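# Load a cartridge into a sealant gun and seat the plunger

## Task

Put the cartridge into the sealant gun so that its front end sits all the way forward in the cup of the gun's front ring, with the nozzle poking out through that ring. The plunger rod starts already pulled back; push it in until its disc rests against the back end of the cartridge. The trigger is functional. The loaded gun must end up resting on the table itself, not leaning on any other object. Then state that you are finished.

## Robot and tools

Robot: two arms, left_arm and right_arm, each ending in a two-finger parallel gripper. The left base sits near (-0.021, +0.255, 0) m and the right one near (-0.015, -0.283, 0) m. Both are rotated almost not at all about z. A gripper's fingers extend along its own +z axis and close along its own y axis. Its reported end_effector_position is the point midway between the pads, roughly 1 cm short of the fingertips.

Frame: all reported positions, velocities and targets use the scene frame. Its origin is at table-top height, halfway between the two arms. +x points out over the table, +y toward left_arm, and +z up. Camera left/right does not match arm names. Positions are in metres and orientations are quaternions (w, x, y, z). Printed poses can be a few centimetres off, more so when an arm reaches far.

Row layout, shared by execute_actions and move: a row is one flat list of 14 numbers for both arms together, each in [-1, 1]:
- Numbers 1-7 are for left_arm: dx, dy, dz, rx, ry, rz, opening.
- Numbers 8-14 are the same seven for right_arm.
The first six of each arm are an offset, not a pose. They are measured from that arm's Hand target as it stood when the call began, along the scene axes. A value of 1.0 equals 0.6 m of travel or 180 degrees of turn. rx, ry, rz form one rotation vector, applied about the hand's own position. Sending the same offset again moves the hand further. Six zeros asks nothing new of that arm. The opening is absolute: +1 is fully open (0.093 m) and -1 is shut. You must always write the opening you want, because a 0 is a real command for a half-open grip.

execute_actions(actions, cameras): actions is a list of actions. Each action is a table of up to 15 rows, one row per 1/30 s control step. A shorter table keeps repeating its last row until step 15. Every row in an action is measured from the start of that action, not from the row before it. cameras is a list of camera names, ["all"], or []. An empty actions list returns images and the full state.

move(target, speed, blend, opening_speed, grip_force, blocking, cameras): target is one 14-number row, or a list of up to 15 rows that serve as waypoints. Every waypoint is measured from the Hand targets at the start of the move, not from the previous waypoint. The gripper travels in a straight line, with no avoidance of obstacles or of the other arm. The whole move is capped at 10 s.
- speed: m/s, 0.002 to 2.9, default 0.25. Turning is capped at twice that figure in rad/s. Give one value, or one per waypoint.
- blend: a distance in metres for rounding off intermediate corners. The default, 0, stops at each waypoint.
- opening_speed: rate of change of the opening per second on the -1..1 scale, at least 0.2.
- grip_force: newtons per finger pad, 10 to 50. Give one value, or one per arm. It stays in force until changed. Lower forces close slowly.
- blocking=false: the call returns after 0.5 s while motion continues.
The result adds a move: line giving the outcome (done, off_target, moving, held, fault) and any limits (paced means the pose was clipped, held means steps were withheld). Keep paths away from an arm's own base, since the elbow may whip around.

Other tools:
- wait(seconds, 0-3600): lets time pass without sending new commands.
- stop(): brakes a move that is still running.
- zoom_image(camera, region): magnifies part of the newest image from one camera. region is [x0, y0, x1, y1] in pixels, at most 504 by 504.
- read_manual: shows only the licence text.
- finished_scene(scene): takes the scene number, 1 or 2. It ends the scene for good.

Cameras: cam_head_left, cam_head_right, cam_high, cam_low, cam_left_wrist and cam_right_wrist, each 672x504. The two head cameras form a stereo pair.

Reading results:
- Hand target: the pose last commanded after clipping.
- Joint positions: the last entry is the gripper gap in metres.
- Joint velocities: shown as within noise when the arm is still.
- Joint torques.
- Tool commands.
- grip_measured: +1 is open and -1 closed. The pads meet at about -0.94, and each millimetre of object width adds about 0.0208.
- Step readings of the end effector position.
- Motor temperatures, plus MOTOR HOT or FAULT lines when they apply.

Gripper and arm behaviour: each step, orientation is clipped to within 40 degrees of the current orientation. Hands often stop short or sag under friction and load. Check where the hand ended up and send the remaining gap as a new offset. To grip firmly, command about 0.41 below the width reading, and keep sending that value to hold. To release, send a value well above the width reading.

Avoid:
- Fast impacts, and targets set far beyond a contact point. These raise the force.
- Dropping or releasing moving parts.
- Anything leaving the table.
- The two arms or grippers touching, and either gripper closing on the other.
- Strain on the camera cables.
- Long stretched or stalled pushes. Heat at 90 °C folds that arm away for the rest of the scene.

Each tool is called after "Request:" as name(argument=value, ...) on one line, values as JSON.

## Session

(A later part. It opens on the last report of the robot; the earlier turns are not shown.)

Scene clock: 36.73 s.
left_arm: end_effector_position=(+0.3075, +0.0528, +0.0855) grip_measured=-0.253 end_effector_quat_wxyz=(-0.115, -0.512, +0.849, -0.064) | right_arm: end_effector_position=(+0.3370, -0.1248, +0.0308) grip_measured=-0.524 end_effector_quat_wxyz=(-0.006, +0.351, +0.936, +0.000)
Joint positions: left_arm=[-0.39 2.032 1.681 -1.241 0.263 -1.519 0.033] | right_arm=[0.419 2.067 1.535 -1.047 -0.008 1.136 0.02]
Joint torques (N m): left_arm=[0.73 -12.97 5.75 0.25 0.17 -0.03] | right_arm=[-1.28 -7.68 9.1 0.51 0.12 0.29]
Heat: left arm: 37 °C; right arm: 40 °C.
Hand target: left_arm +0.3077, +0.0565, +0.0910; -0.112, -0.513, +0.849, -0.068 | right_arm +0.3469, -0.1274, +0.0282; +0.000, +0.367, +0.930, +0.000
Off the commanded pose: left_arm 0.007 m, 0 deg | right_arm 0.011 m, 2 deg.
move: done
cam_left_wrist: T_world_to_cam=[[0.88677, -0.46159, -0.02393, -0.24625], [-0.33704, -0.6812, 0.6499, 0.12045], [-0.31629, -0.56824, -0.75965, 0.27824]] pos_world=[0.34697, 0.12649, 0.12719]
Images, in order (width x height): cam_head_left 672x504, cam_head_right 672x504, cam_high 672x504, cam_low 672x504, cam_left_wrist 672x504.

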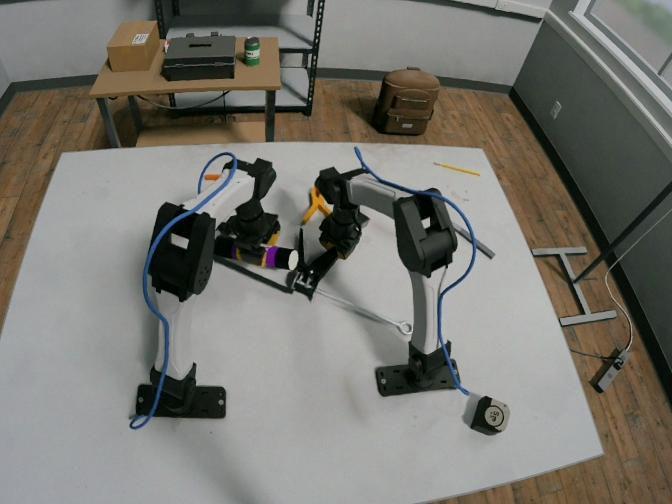

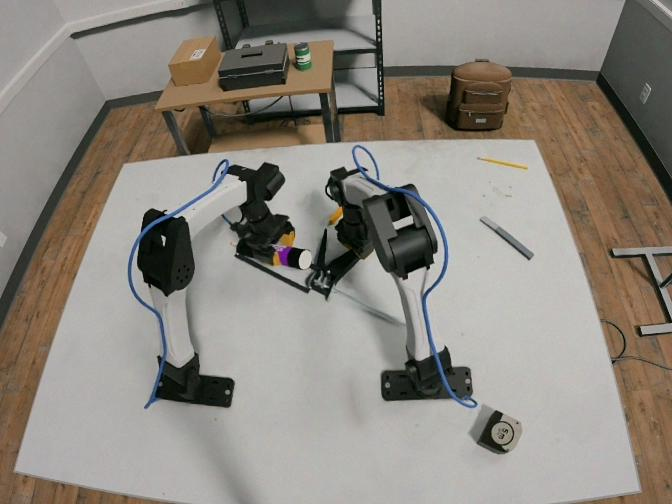

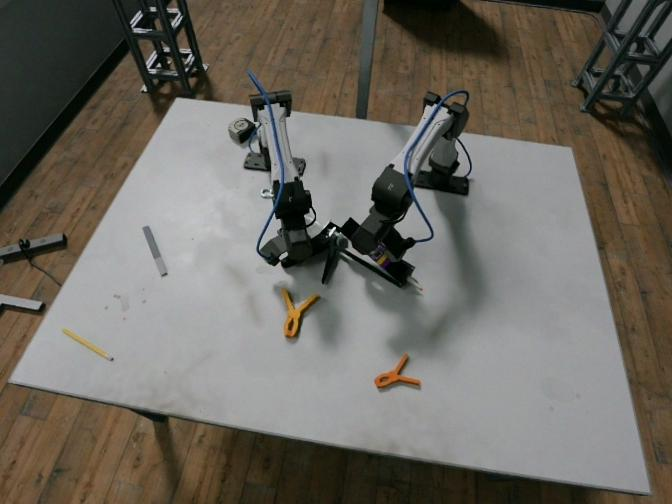

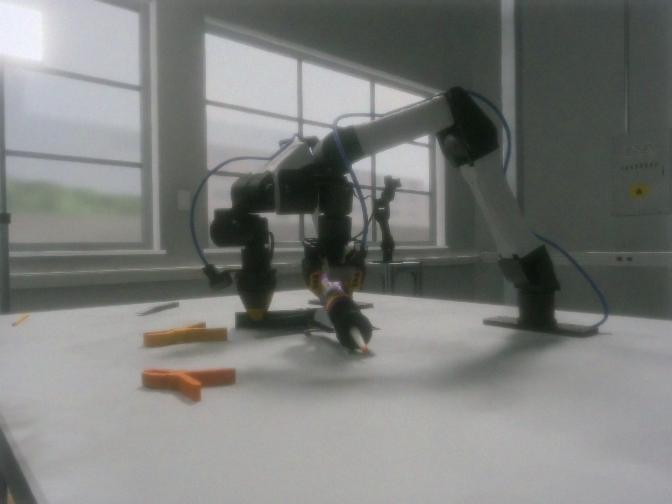

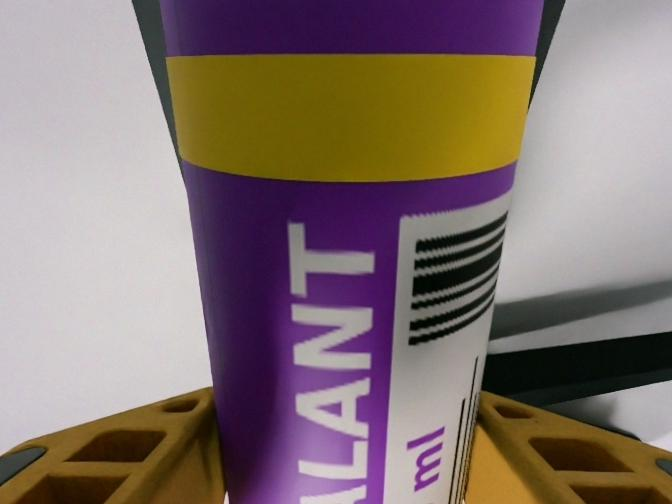

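Request:
move(target=[-0.001,0.0065,-0.015,0.0098,-0.0052,0,-0.4, 0,0,0,0,0,0,-0.95], speed=0.04, cameras=["cam_low","cam_high","cam_head_left","cam_head_right","cam_left_wrist"])

Request:
zoom_image(camera="cam_head_right", region=[210, 200, 370, 320])

Request:
zoom_image(camera="cam_head_left", region=[190, 200, 350, 320])

Request:
zoom_image(camera="cam_high", region=[310, 180, 470, 300])

Request:
zoom_image(camera="cam_low", region=[280, 240, 440, 360])

Scene clock: 38.30 s.
left_arm: end_effector_position=(+0.3071, +0.0539, +0.0763) grip_measured=-0.253 end_effector_quat_wxyz=(-0.112, -0.512, +0.849, -0.064) | right_arm: end_effector_position=(+0.3376, -0.1246, +0.0309) grip_measured=-0.523 end_effector_quat_wxyz=(-0.005, +0.351, +0.936, +0.001)
Joint positions: left_arm=[-0.39 2.032 1.646 -1.204 0.258 -1.519 0.033] | right_arm=[0.419 2.068 1.536 -1.046 -0.008 1.136 0.02]
Joint torques (N m): left_arm=[0.31 -13.57 5.3 0.25 -0.16 -0.11] | right_arm=[-1.1 -7.68 9.07 0.49 0.15 0.27]
Heat: left arm: 37 °C; right arm: 40 °C.
Hand target: left_arm +0.3071, +0.0605, +0.0820; -0.097, -0.514, +0.850, -0.059 | right_arm +0.3470, -0.1274, +0.0282; +0.000, +0.368, +0.930, +0.001
Off the commanded pose: left_arm 0.009 m, 2 deg | right_arm 0.010 m, 2 deg.
move: done
cam_left_wrist: T_world_to_cam=[[0.88663, -0.46193, -0.02256, -0.24567], [-0.33954, -0.68329, 0.6464, 0.12816], [-0.31401, -0.56546, -0.76266, 0.27112]] pos_world=[0.34647, 0.12739, 0.11839]
Images, in order (width x height): cam_head_left 672x504, cam_head_right 672x504, cam_high 672x504, cam_low 672x504, cam_left_wrist 672x504.

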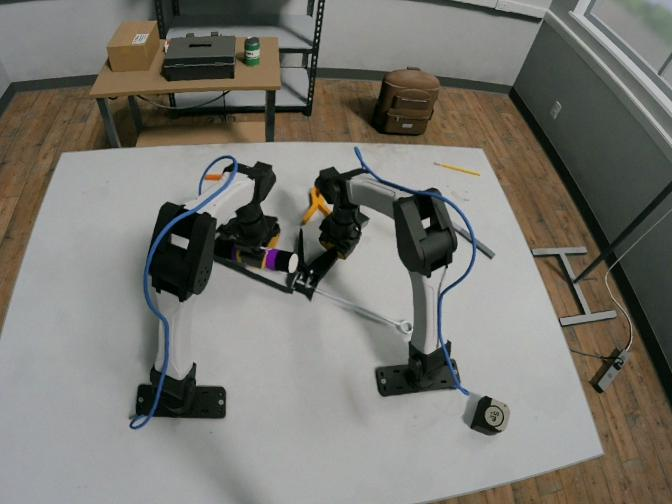

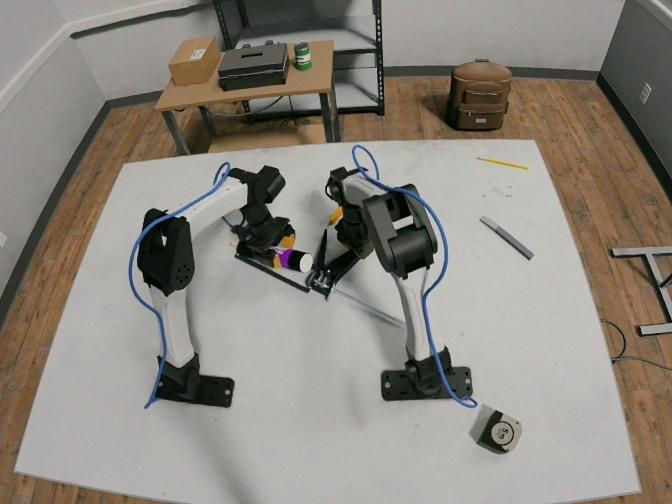

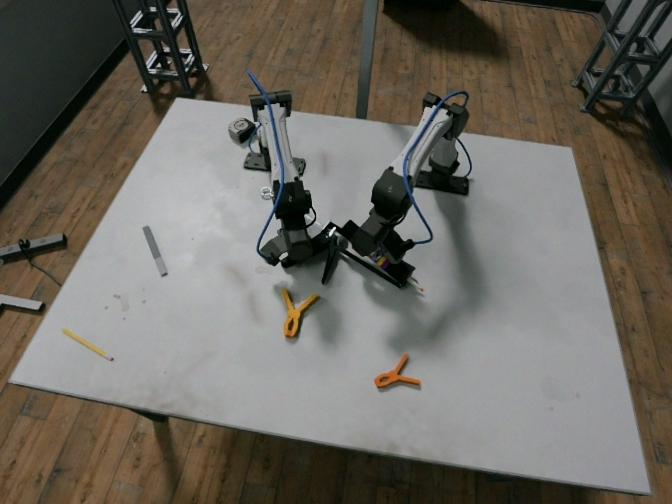

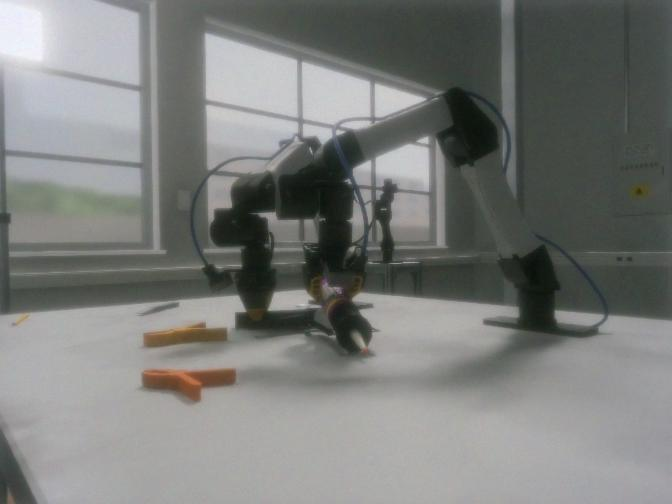

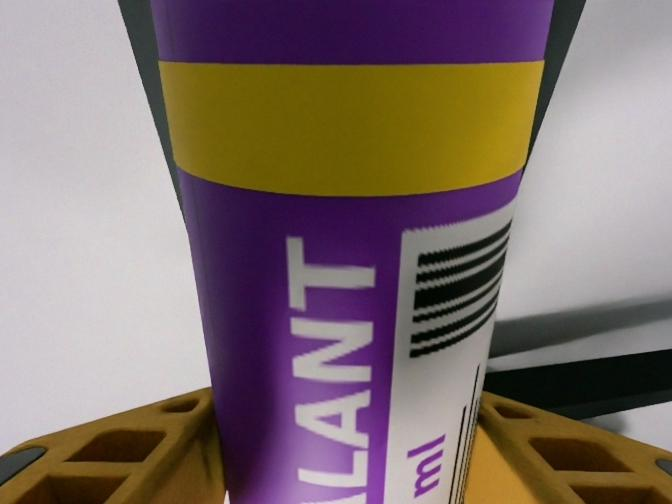

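Scaled by 3.150 from the camera's image (finer frame: 960x720).

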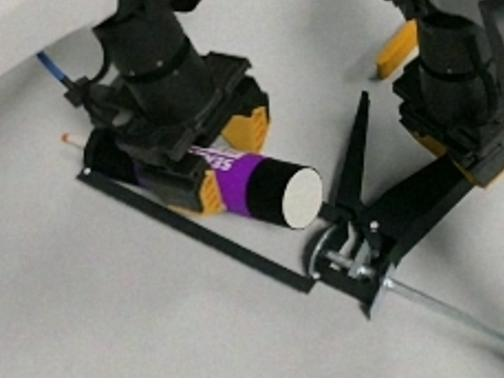

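Scaled by 3.150 from the camera's image (finer frame: 960x720).

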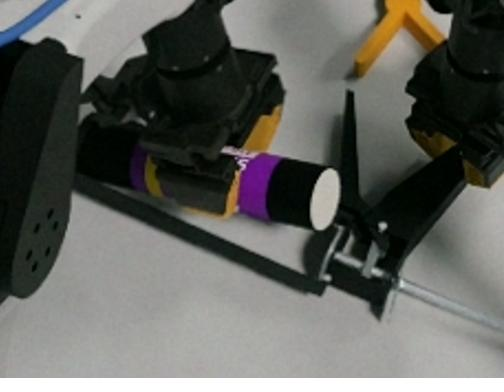

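Scaled by 3.150 from the camera's image (finer frame: 960x720).

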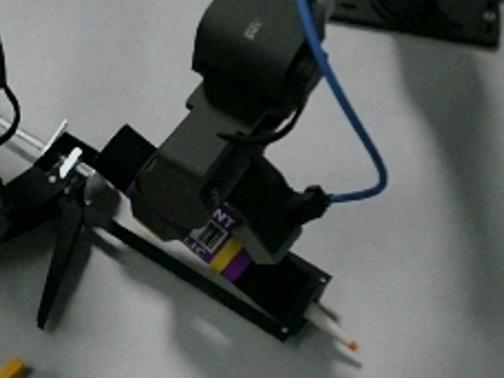

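Scaled by 3.150 from the camera's image (finer frame: 960x720).

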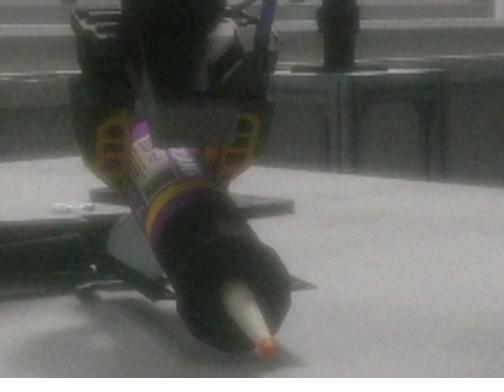

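Request:
move(target=[0.0015,0.003,-0.006,0.022,-0.0117,0,-0.4, 0,0,0,0,0,0,-0.95], speed=0.04, cameras=["cam_low","cam_high","cam_head_left","cam_head_right","cam_left_wrist"])

Request:
zoom_image(camera="cam_head_right", region=[210, 200, 370, 320])

Request:
zoom_image(camera="cam_head_left", region=[190, 200, 350, 320])

Request:
zoom_image(camera="cam_high", region=[310, 180, 470, 300])

Request:
zoom_image(camera="cam_low", region=[280, 240, 440, 360])

Scene clock: 39.97 s.
left_arm: end_effector_position=(+0.3050, +0.0542, +0.0710) grip_measured=-0.253 end_effector_quat_wxyz=(-0.089, -0.505, +0.857, -0.045) | right_arm: end_effector_position=(+0.3375, -0.1246, +0.0309) grip_measured=-0.523 end_effector_quat_wxyz=(-0.005, +0.351, +0.936, +0.001)
Joint positions: left_arm=[-0.417 2.032 1.633 -1.194 0.198 -1.527 0.033] | right_arm=[0.419 2.068 1.536 -1.046 -0.008 1.136 0.02]
Joint torques (N m): left_arm=[0.2 -13.97 5.44 0.3 -0.39 -0.32] | right_arm=[-1.13 -7.91 8.98 0.49 0.15 0.23]
Heat: left arm: 37 °C; right arm: 40 °C.
Hand target: left_arm +0.3081, +0.0622, +0.0785; -0.064, -0.516, +0.854, -0.039 | right_arm +0.3469, -0.1274, +0.0282; +0.000, +0.367, +0.930, +0.000
Off the commanded pose: left_arm 0.011 m, 3 deg | right_arm 0.010 m, 2 deg.
move: off_target (left_arm)
cam_left_wrist: T_world_to_cam=[[0.87772, -0.47829, -0.02915, -0.23965], [-0.36762, -0.71116, 0.59926, 0.1445], [-0.30735, -0.51526, -0.80002, 0.26448]] pos_world=[0.34475, 0.12442, 0.11802]
Images, in order (width x height): cam_head_left 672x504, cam_head_right 672x504, cam_high 672x504, cam_low 672x504, cam_left_wrist 672x504.

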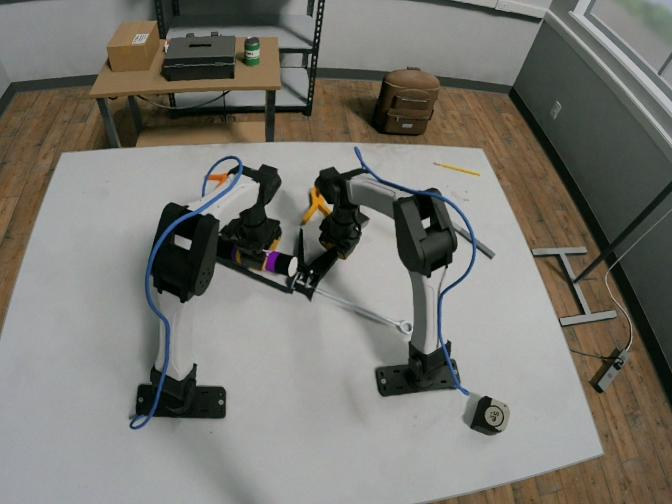

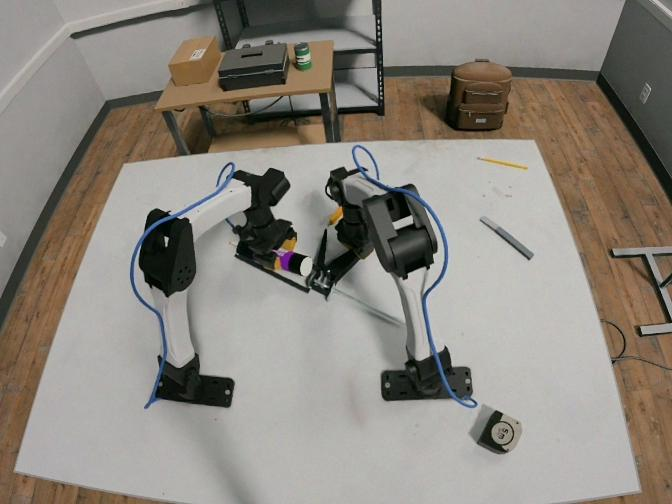

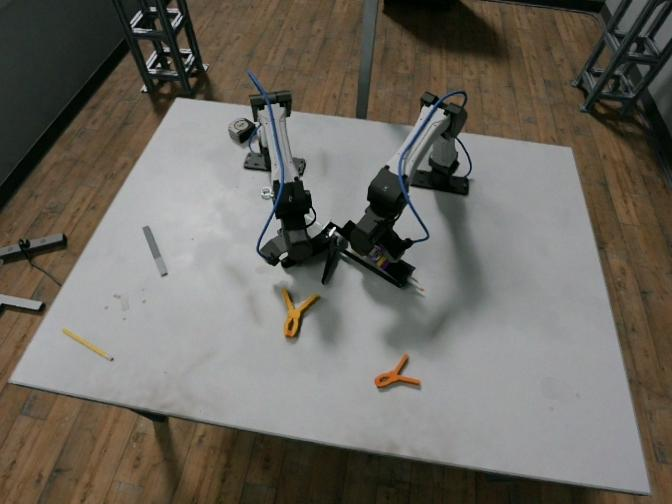

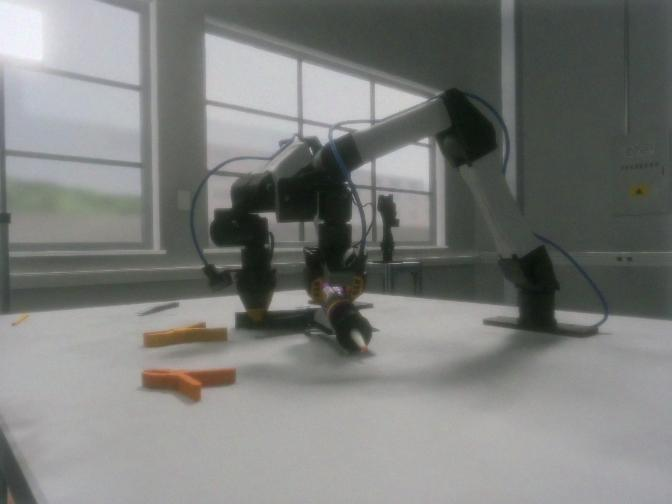

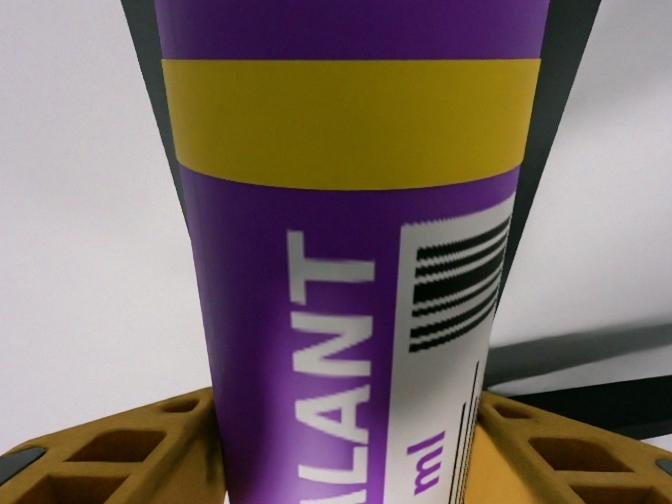

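Scaled by 3.150 from the camera's image (finer frame: 960x720).

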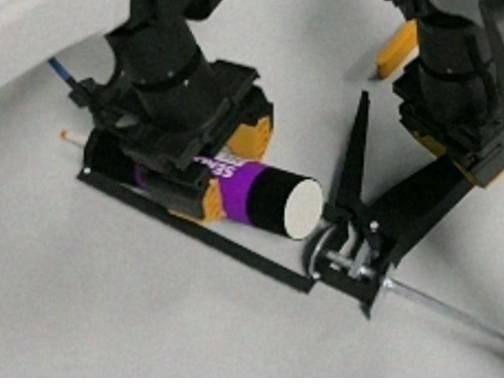

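Scaled by 3.150 from the camera's image (finer frame: 960x720).

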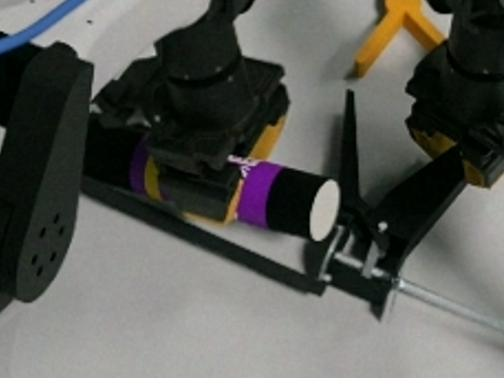

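Scaled by 3.150 from the camera's image (finer frame: 960x720).

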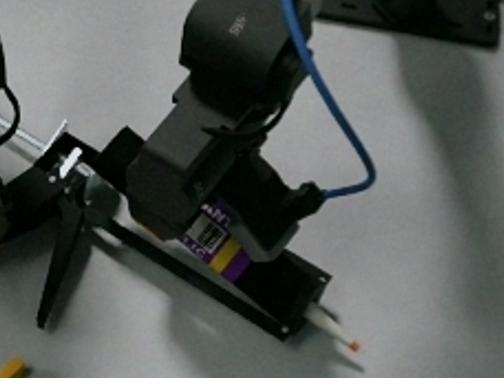

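Scaled by 3.150 from the camera's image (finer frame: 960x720).

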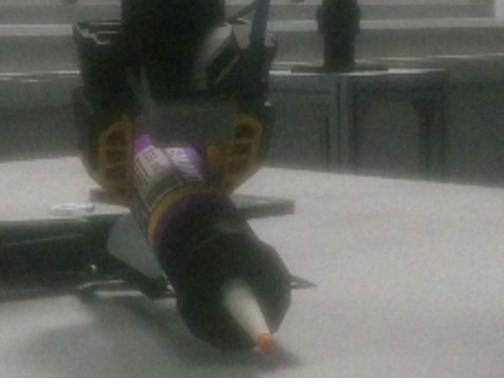

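Request:
zoom_image(camera="cam_low", region=[325, 300, 385, 360])

Request:
zoom_image(camera="cam_high", region=[380, 250, 440, 300])

Request:
zoom_image(camera="cam_head_right", region=[280, 240, 340, 300])

Request:
zoom_image(camera="cam_head_left", region=[270, 240, 330, 300])

Scaled by 8.400 from the camera's image (finer frame: 960x720).

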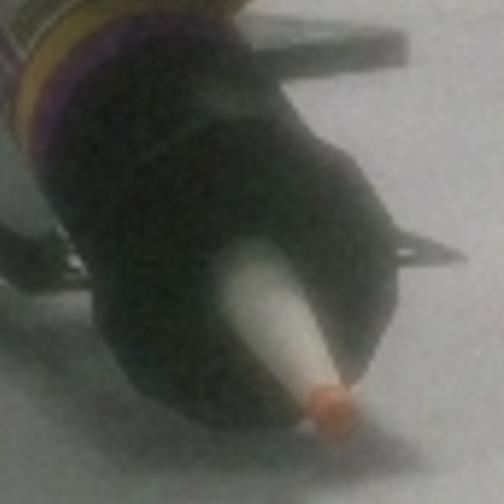

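Scaled by 8.400 from the camera's image (finer frame: 960x720).

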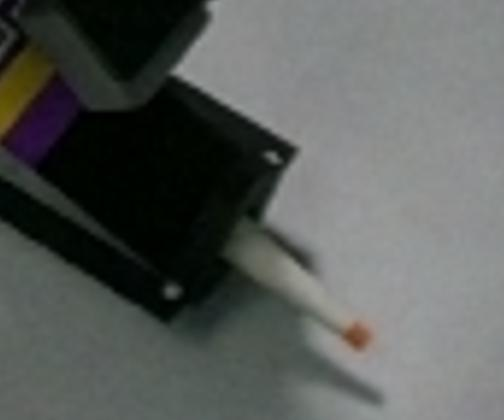

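Scaled by 8.400 from the camera's image (finer frame: 960x720).

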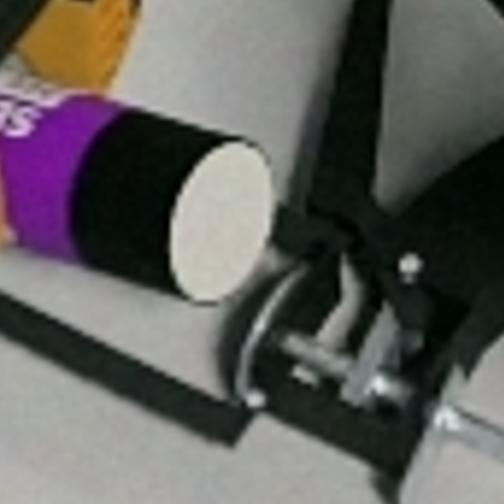

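Scaled by 8.400 from the camera's image (finer frame: 960x720).

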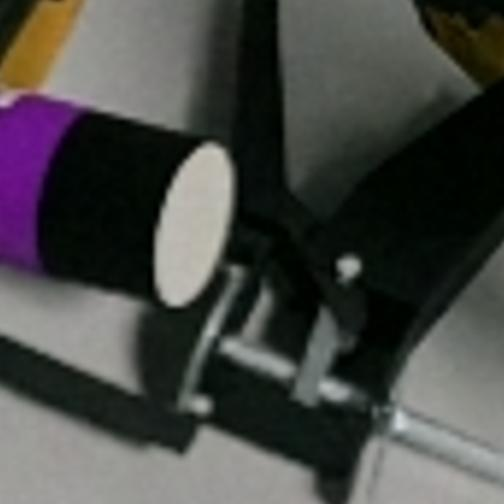

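Request:
move(target=[0.0005,0.003,-0.0175,0.027,-0.0143,0,-0.4, 0,0,0,0,0,0,-0.95], speed=0.04, cameras=["cam_low","cam_high","cam_head_left","cam_head_right","cam_left_wrist"])

Request:
zoom_image(camera="cam_head_right", region=[250, 220, 350, 300])

Request:
zoom_image(camera="cam_head_left", region=[240, 220, 340, 300])

Request:
zoom_image(camera="cam_high", region=[330, 210, 440, 300])

Request:
zoom_image(camera="cam_low", region=[305, 280, 385, 360])

Scene clock: 43.53 s.
left_arm: end_effector_position=(+0.3045, +0.0539, +0.0604) grip_measured=-0.253 end_effector_quat_wxyz=(-0.052, -0.506, +0.861, -0.024) | right_arm: end_effector_position=(+0.3375, -0.1246, +0.0309) grip_measured=-0.523 end_effector_quat_wxyz=(-0.005, +0.351, +0.936, +0.001)
Joint positions: left_arm=[-0.455 2.032 1.6 -1.151 0.114 -1.564 0.033] | right_arm=[0.419 2.068 1.536 -1.046 -0.008 1.136 0.02]
Joint torques (N m): left_arm=[0.24 -13.83 5.48 0.27 -0.58 -0.32] | right_arm=[-1.1 -7.68 8.84 0.49 0.16 0.26]
Heat: left arm: 38 °C; right arm: 40 °C.
Hand target: left_arm +0.3084, +0.0640, +0.0680; -0.023, -0.517, +0.856, -0.014 | right_arm +0.3470, -0.1274, +0.0282; +0.000, +0.367, +0.930, +0.001
Off the commanded pose: left_arm 0.013 m, 4 deg | right_arm 0.010 m, 2 deg.
move: off_target (left_arm)
cam_left_wrist: T_world_to_cam=[[0.87746, -0.47891, -0.02676, -0.23973], [-0.39391, -0.7513, 0.52951, 0.16491], [-0.27369, -0.45408, -0.84788, 0.24505]] pos_world=[0.34238, 0.12036, 0.11403]
Images, in order (width x height): cam_head_left 672x504, cam_head_right 672x504, cam_high 672x504, cam_low 672x504, cam_left_wrist 672x504.

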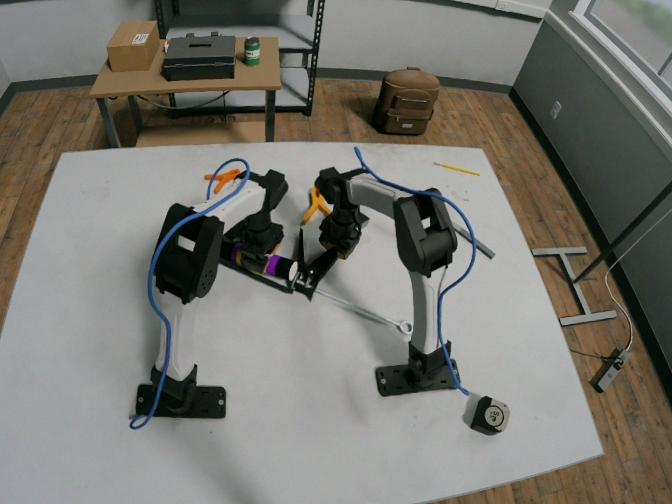

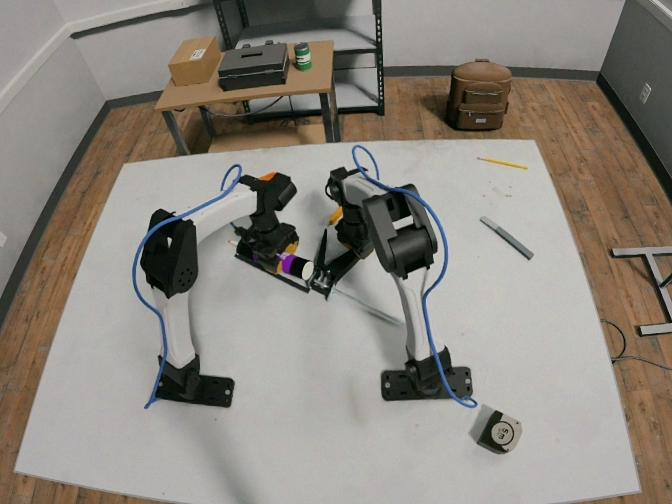

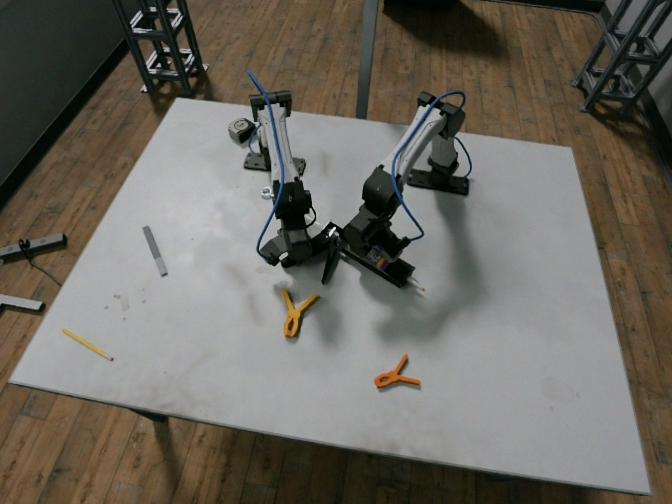

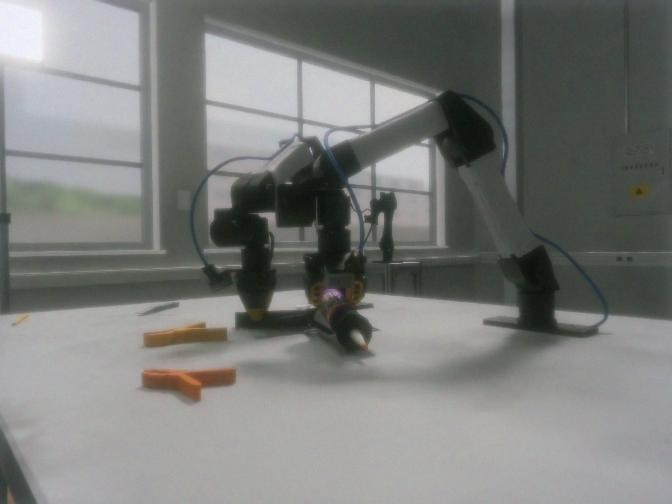

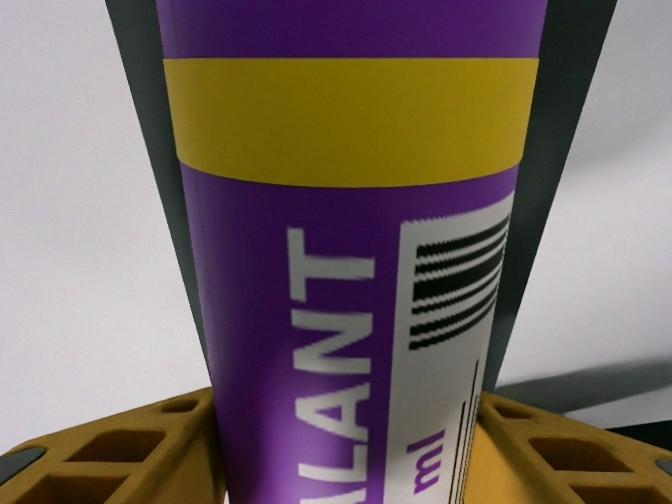

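Scaled by 5.040 from the camera's image (finer frame: 960x720).

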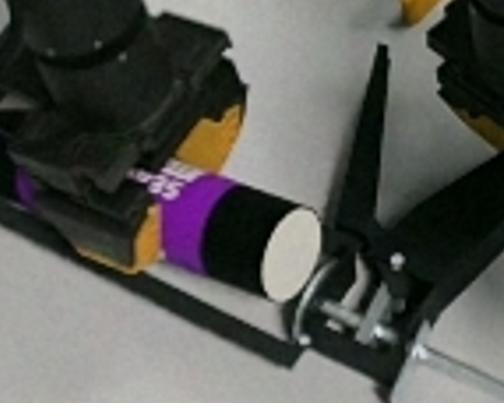

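Scaled by 5.040 from the camera's image (finer frame: 960x720).

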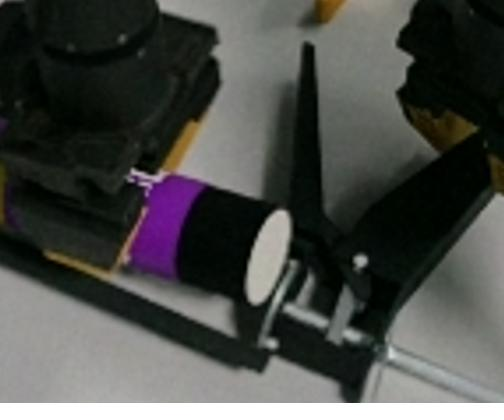

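Scaled by 4.582 from the camera's image (finer frame: 960x720).

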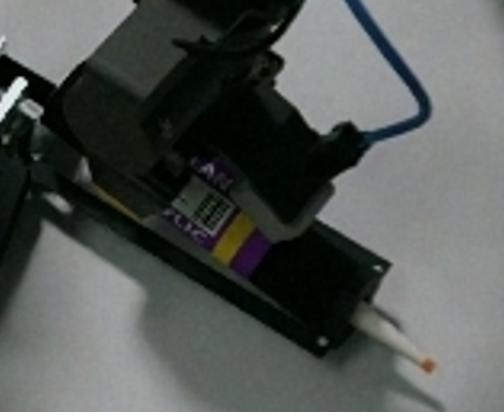

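Scaled by 6.300 from the camera's image (finer frame: 960x720).

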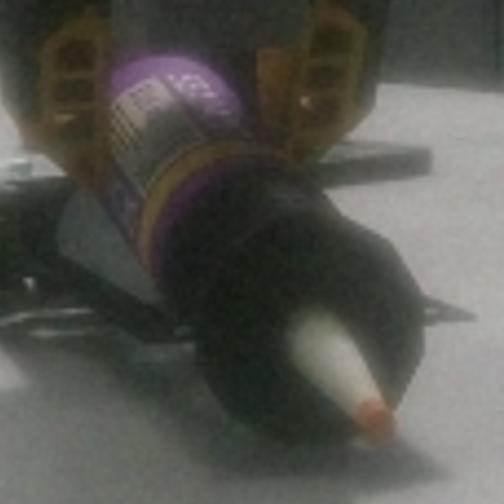

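Request:
move(target=[0.003,0.0005,-0.0115,0.0196,-0.0104,0,-0.4, 0,0,0,0,0,0,-0.95], speed=0.04, cameras=["cam_low","cam_high","cam_head_left","cam_head_right","cam_left_wrist"])

Request:
zoom_image(camera="cam_head_right", region=[250, 220, 350, 300])

Request:
zoom_image(camera="cam_head_left", region=[240, 220, 340, 300])

Request:
zoom_image(camera="cam_high", region=[330, 210, 440, 300])

Request:
zoom_image(camera="cam_low", region=[305, 280, 385, 360])

Scene clock: 45.13 s.
left_arm: end_effector_position=(+0.3057, +0.0538, +0.0567) grip_measured=-0.253 end_effector_quat_wxyz=(-0.024, -0.507, +0.862, -0.011) | right_arm: end_effector_position=(+0.3374, -0.1246, +0.0309) grip_measured=-0.523 end_effector_quat_wxyz=(-0.005, +0.352, +0.936, +0.001)
Joint positions: left_arm=[-0.481 2.032 1.588 -1.131 0.052 -1.591 0.033] | right_arm=[0.419 2.068 1.536 -1.047 -0.008 1.139 0.02]
Joint torques (N m): left_arm=[0.1 -12.81 5.61 0.3 -0.7 -0.34] | right_arm=[-1.25 -7.76 9.05 0.52 0.18 0.25]
Heat: left arm: 38 °C; right arm: 41 °C.
Hand target: left_arm +0.3102, +0.0644, +0.0611; +0.007, -0.517, +0.856, +0.004 | right_arm +0.3470, -0.1274, +0.0282; +0.000, +0.368, +0.930, +0.000
Off the commanded pose: left_arm 0.012 m, 4 deg | right_arm 0.010 m, 2 deg.
move: off_target (left_arm)
cam_left_wrist: T_world_to_cam=[[0.87836, -0.4776, -0.01953, -0.24174], [-0.41198, -0.77714, 0.47574, 0.17727], [-0.24239, -0.40983, -0.87937, 0.23203]] pos_world=[0.3416, 0.1174, 0.11498]
Images, in order (width x height): cam_head_left 672x504, cam_head_right 672x504, cam_high 672x504, cam_low 672x504, cam_left_wrist 672x504.

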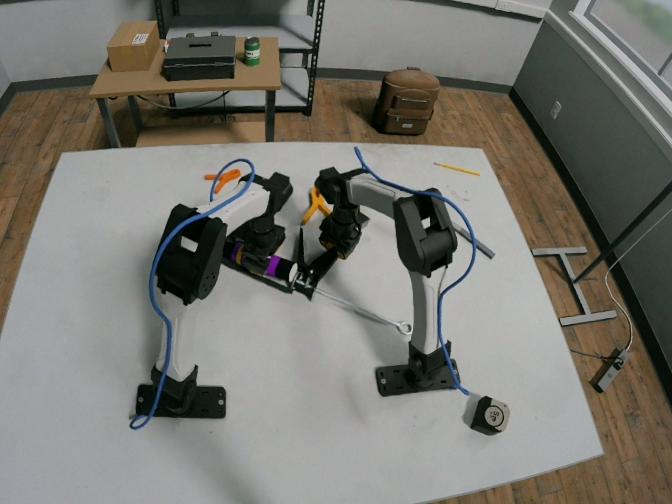

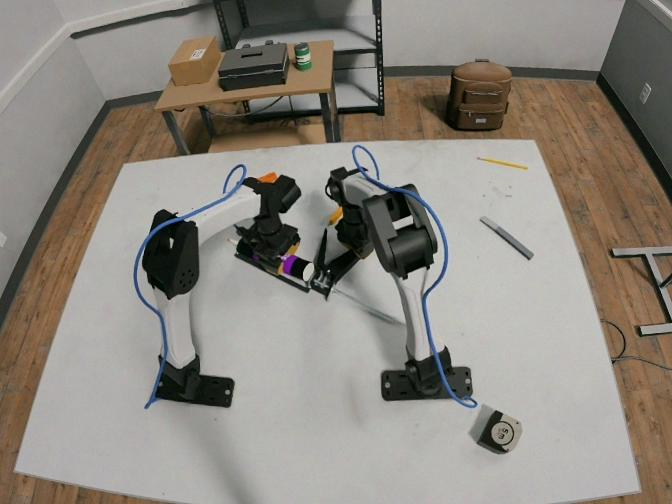

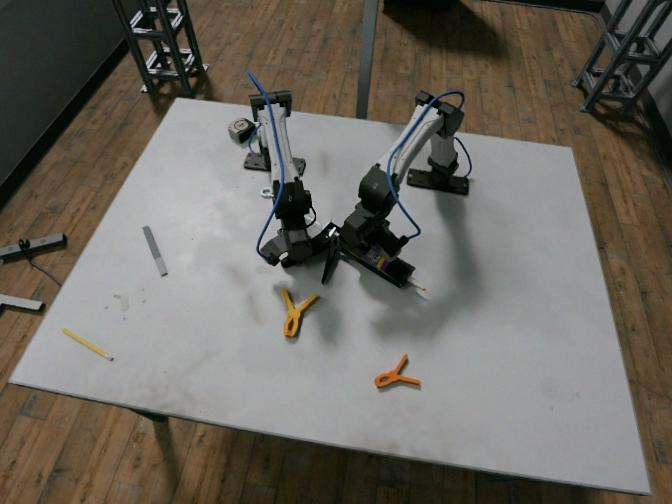

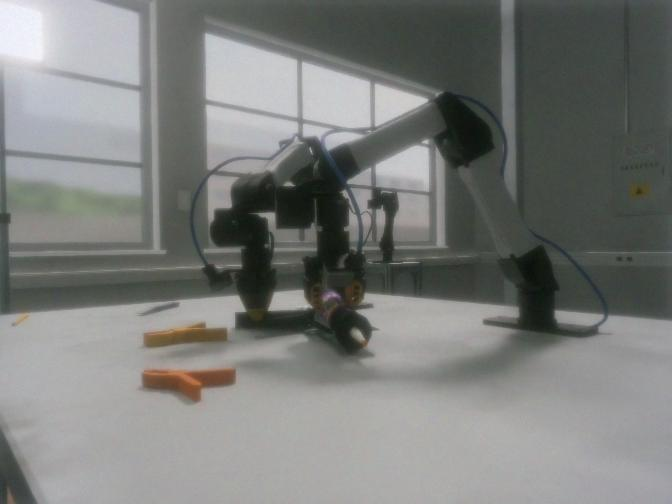

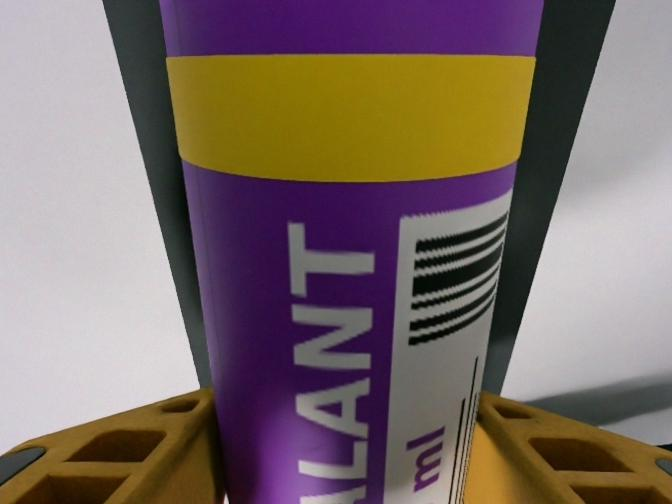

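Scaled by 5.040 from the camera's image (finer frame: 960x720).

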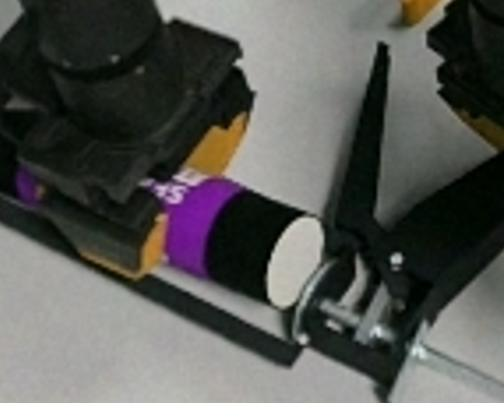

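Scaled by 5.040 from the camera's image (finer frame: 960x720).

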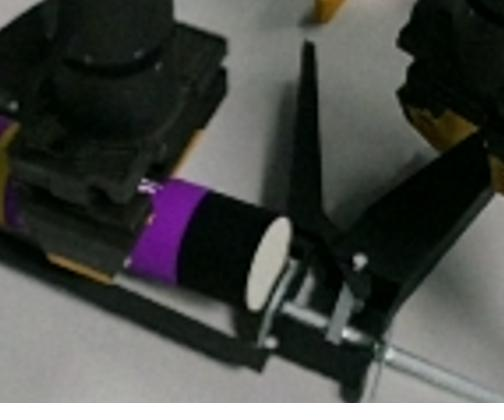

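Scaled by 4.582 from the camera's image (finer frame: 960x720).

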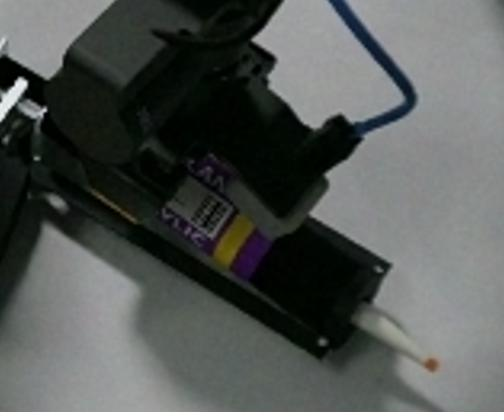

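Scaled by 6.300 from the camera's image (finer frame: 960x720).

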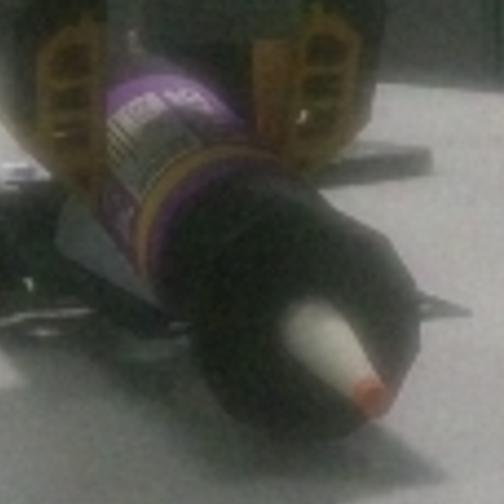

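Request:
zoom_image(camera="cam_high", region=[385, 255, 435, 305])

Request:
zoom_image(camera="cam_low", region=[330, 305, 380, 355])

Request:
zoom_image(camera="cam_head_right", region=[225, 225, 275, 275])

Scaled by 10.080 from the camera's image (finer frame: 960x720).

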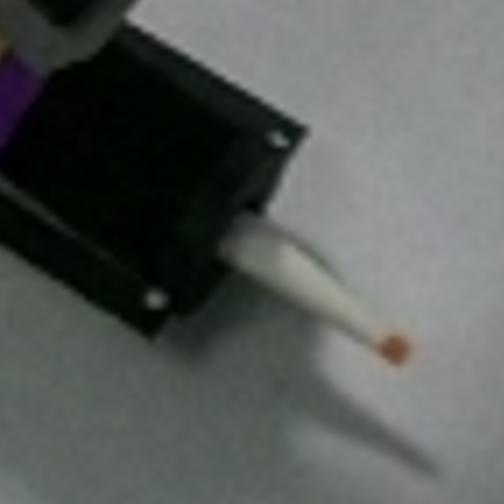

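Scaled by 10.080 from the camera's image (finer frame: 960x720).

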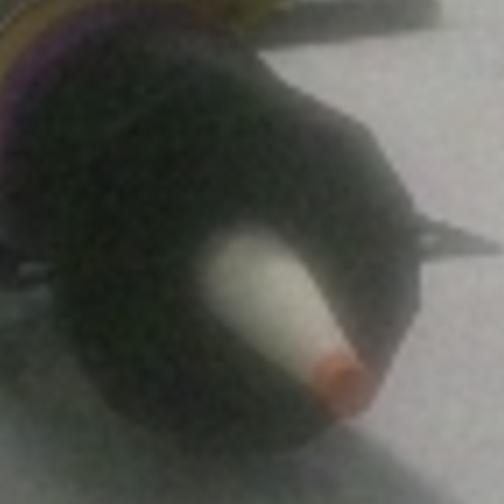

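Scaled by 10.080 from the camera's image (finer frame: 960x720).

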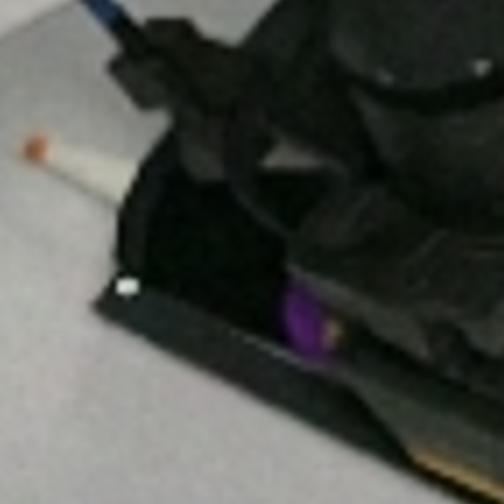

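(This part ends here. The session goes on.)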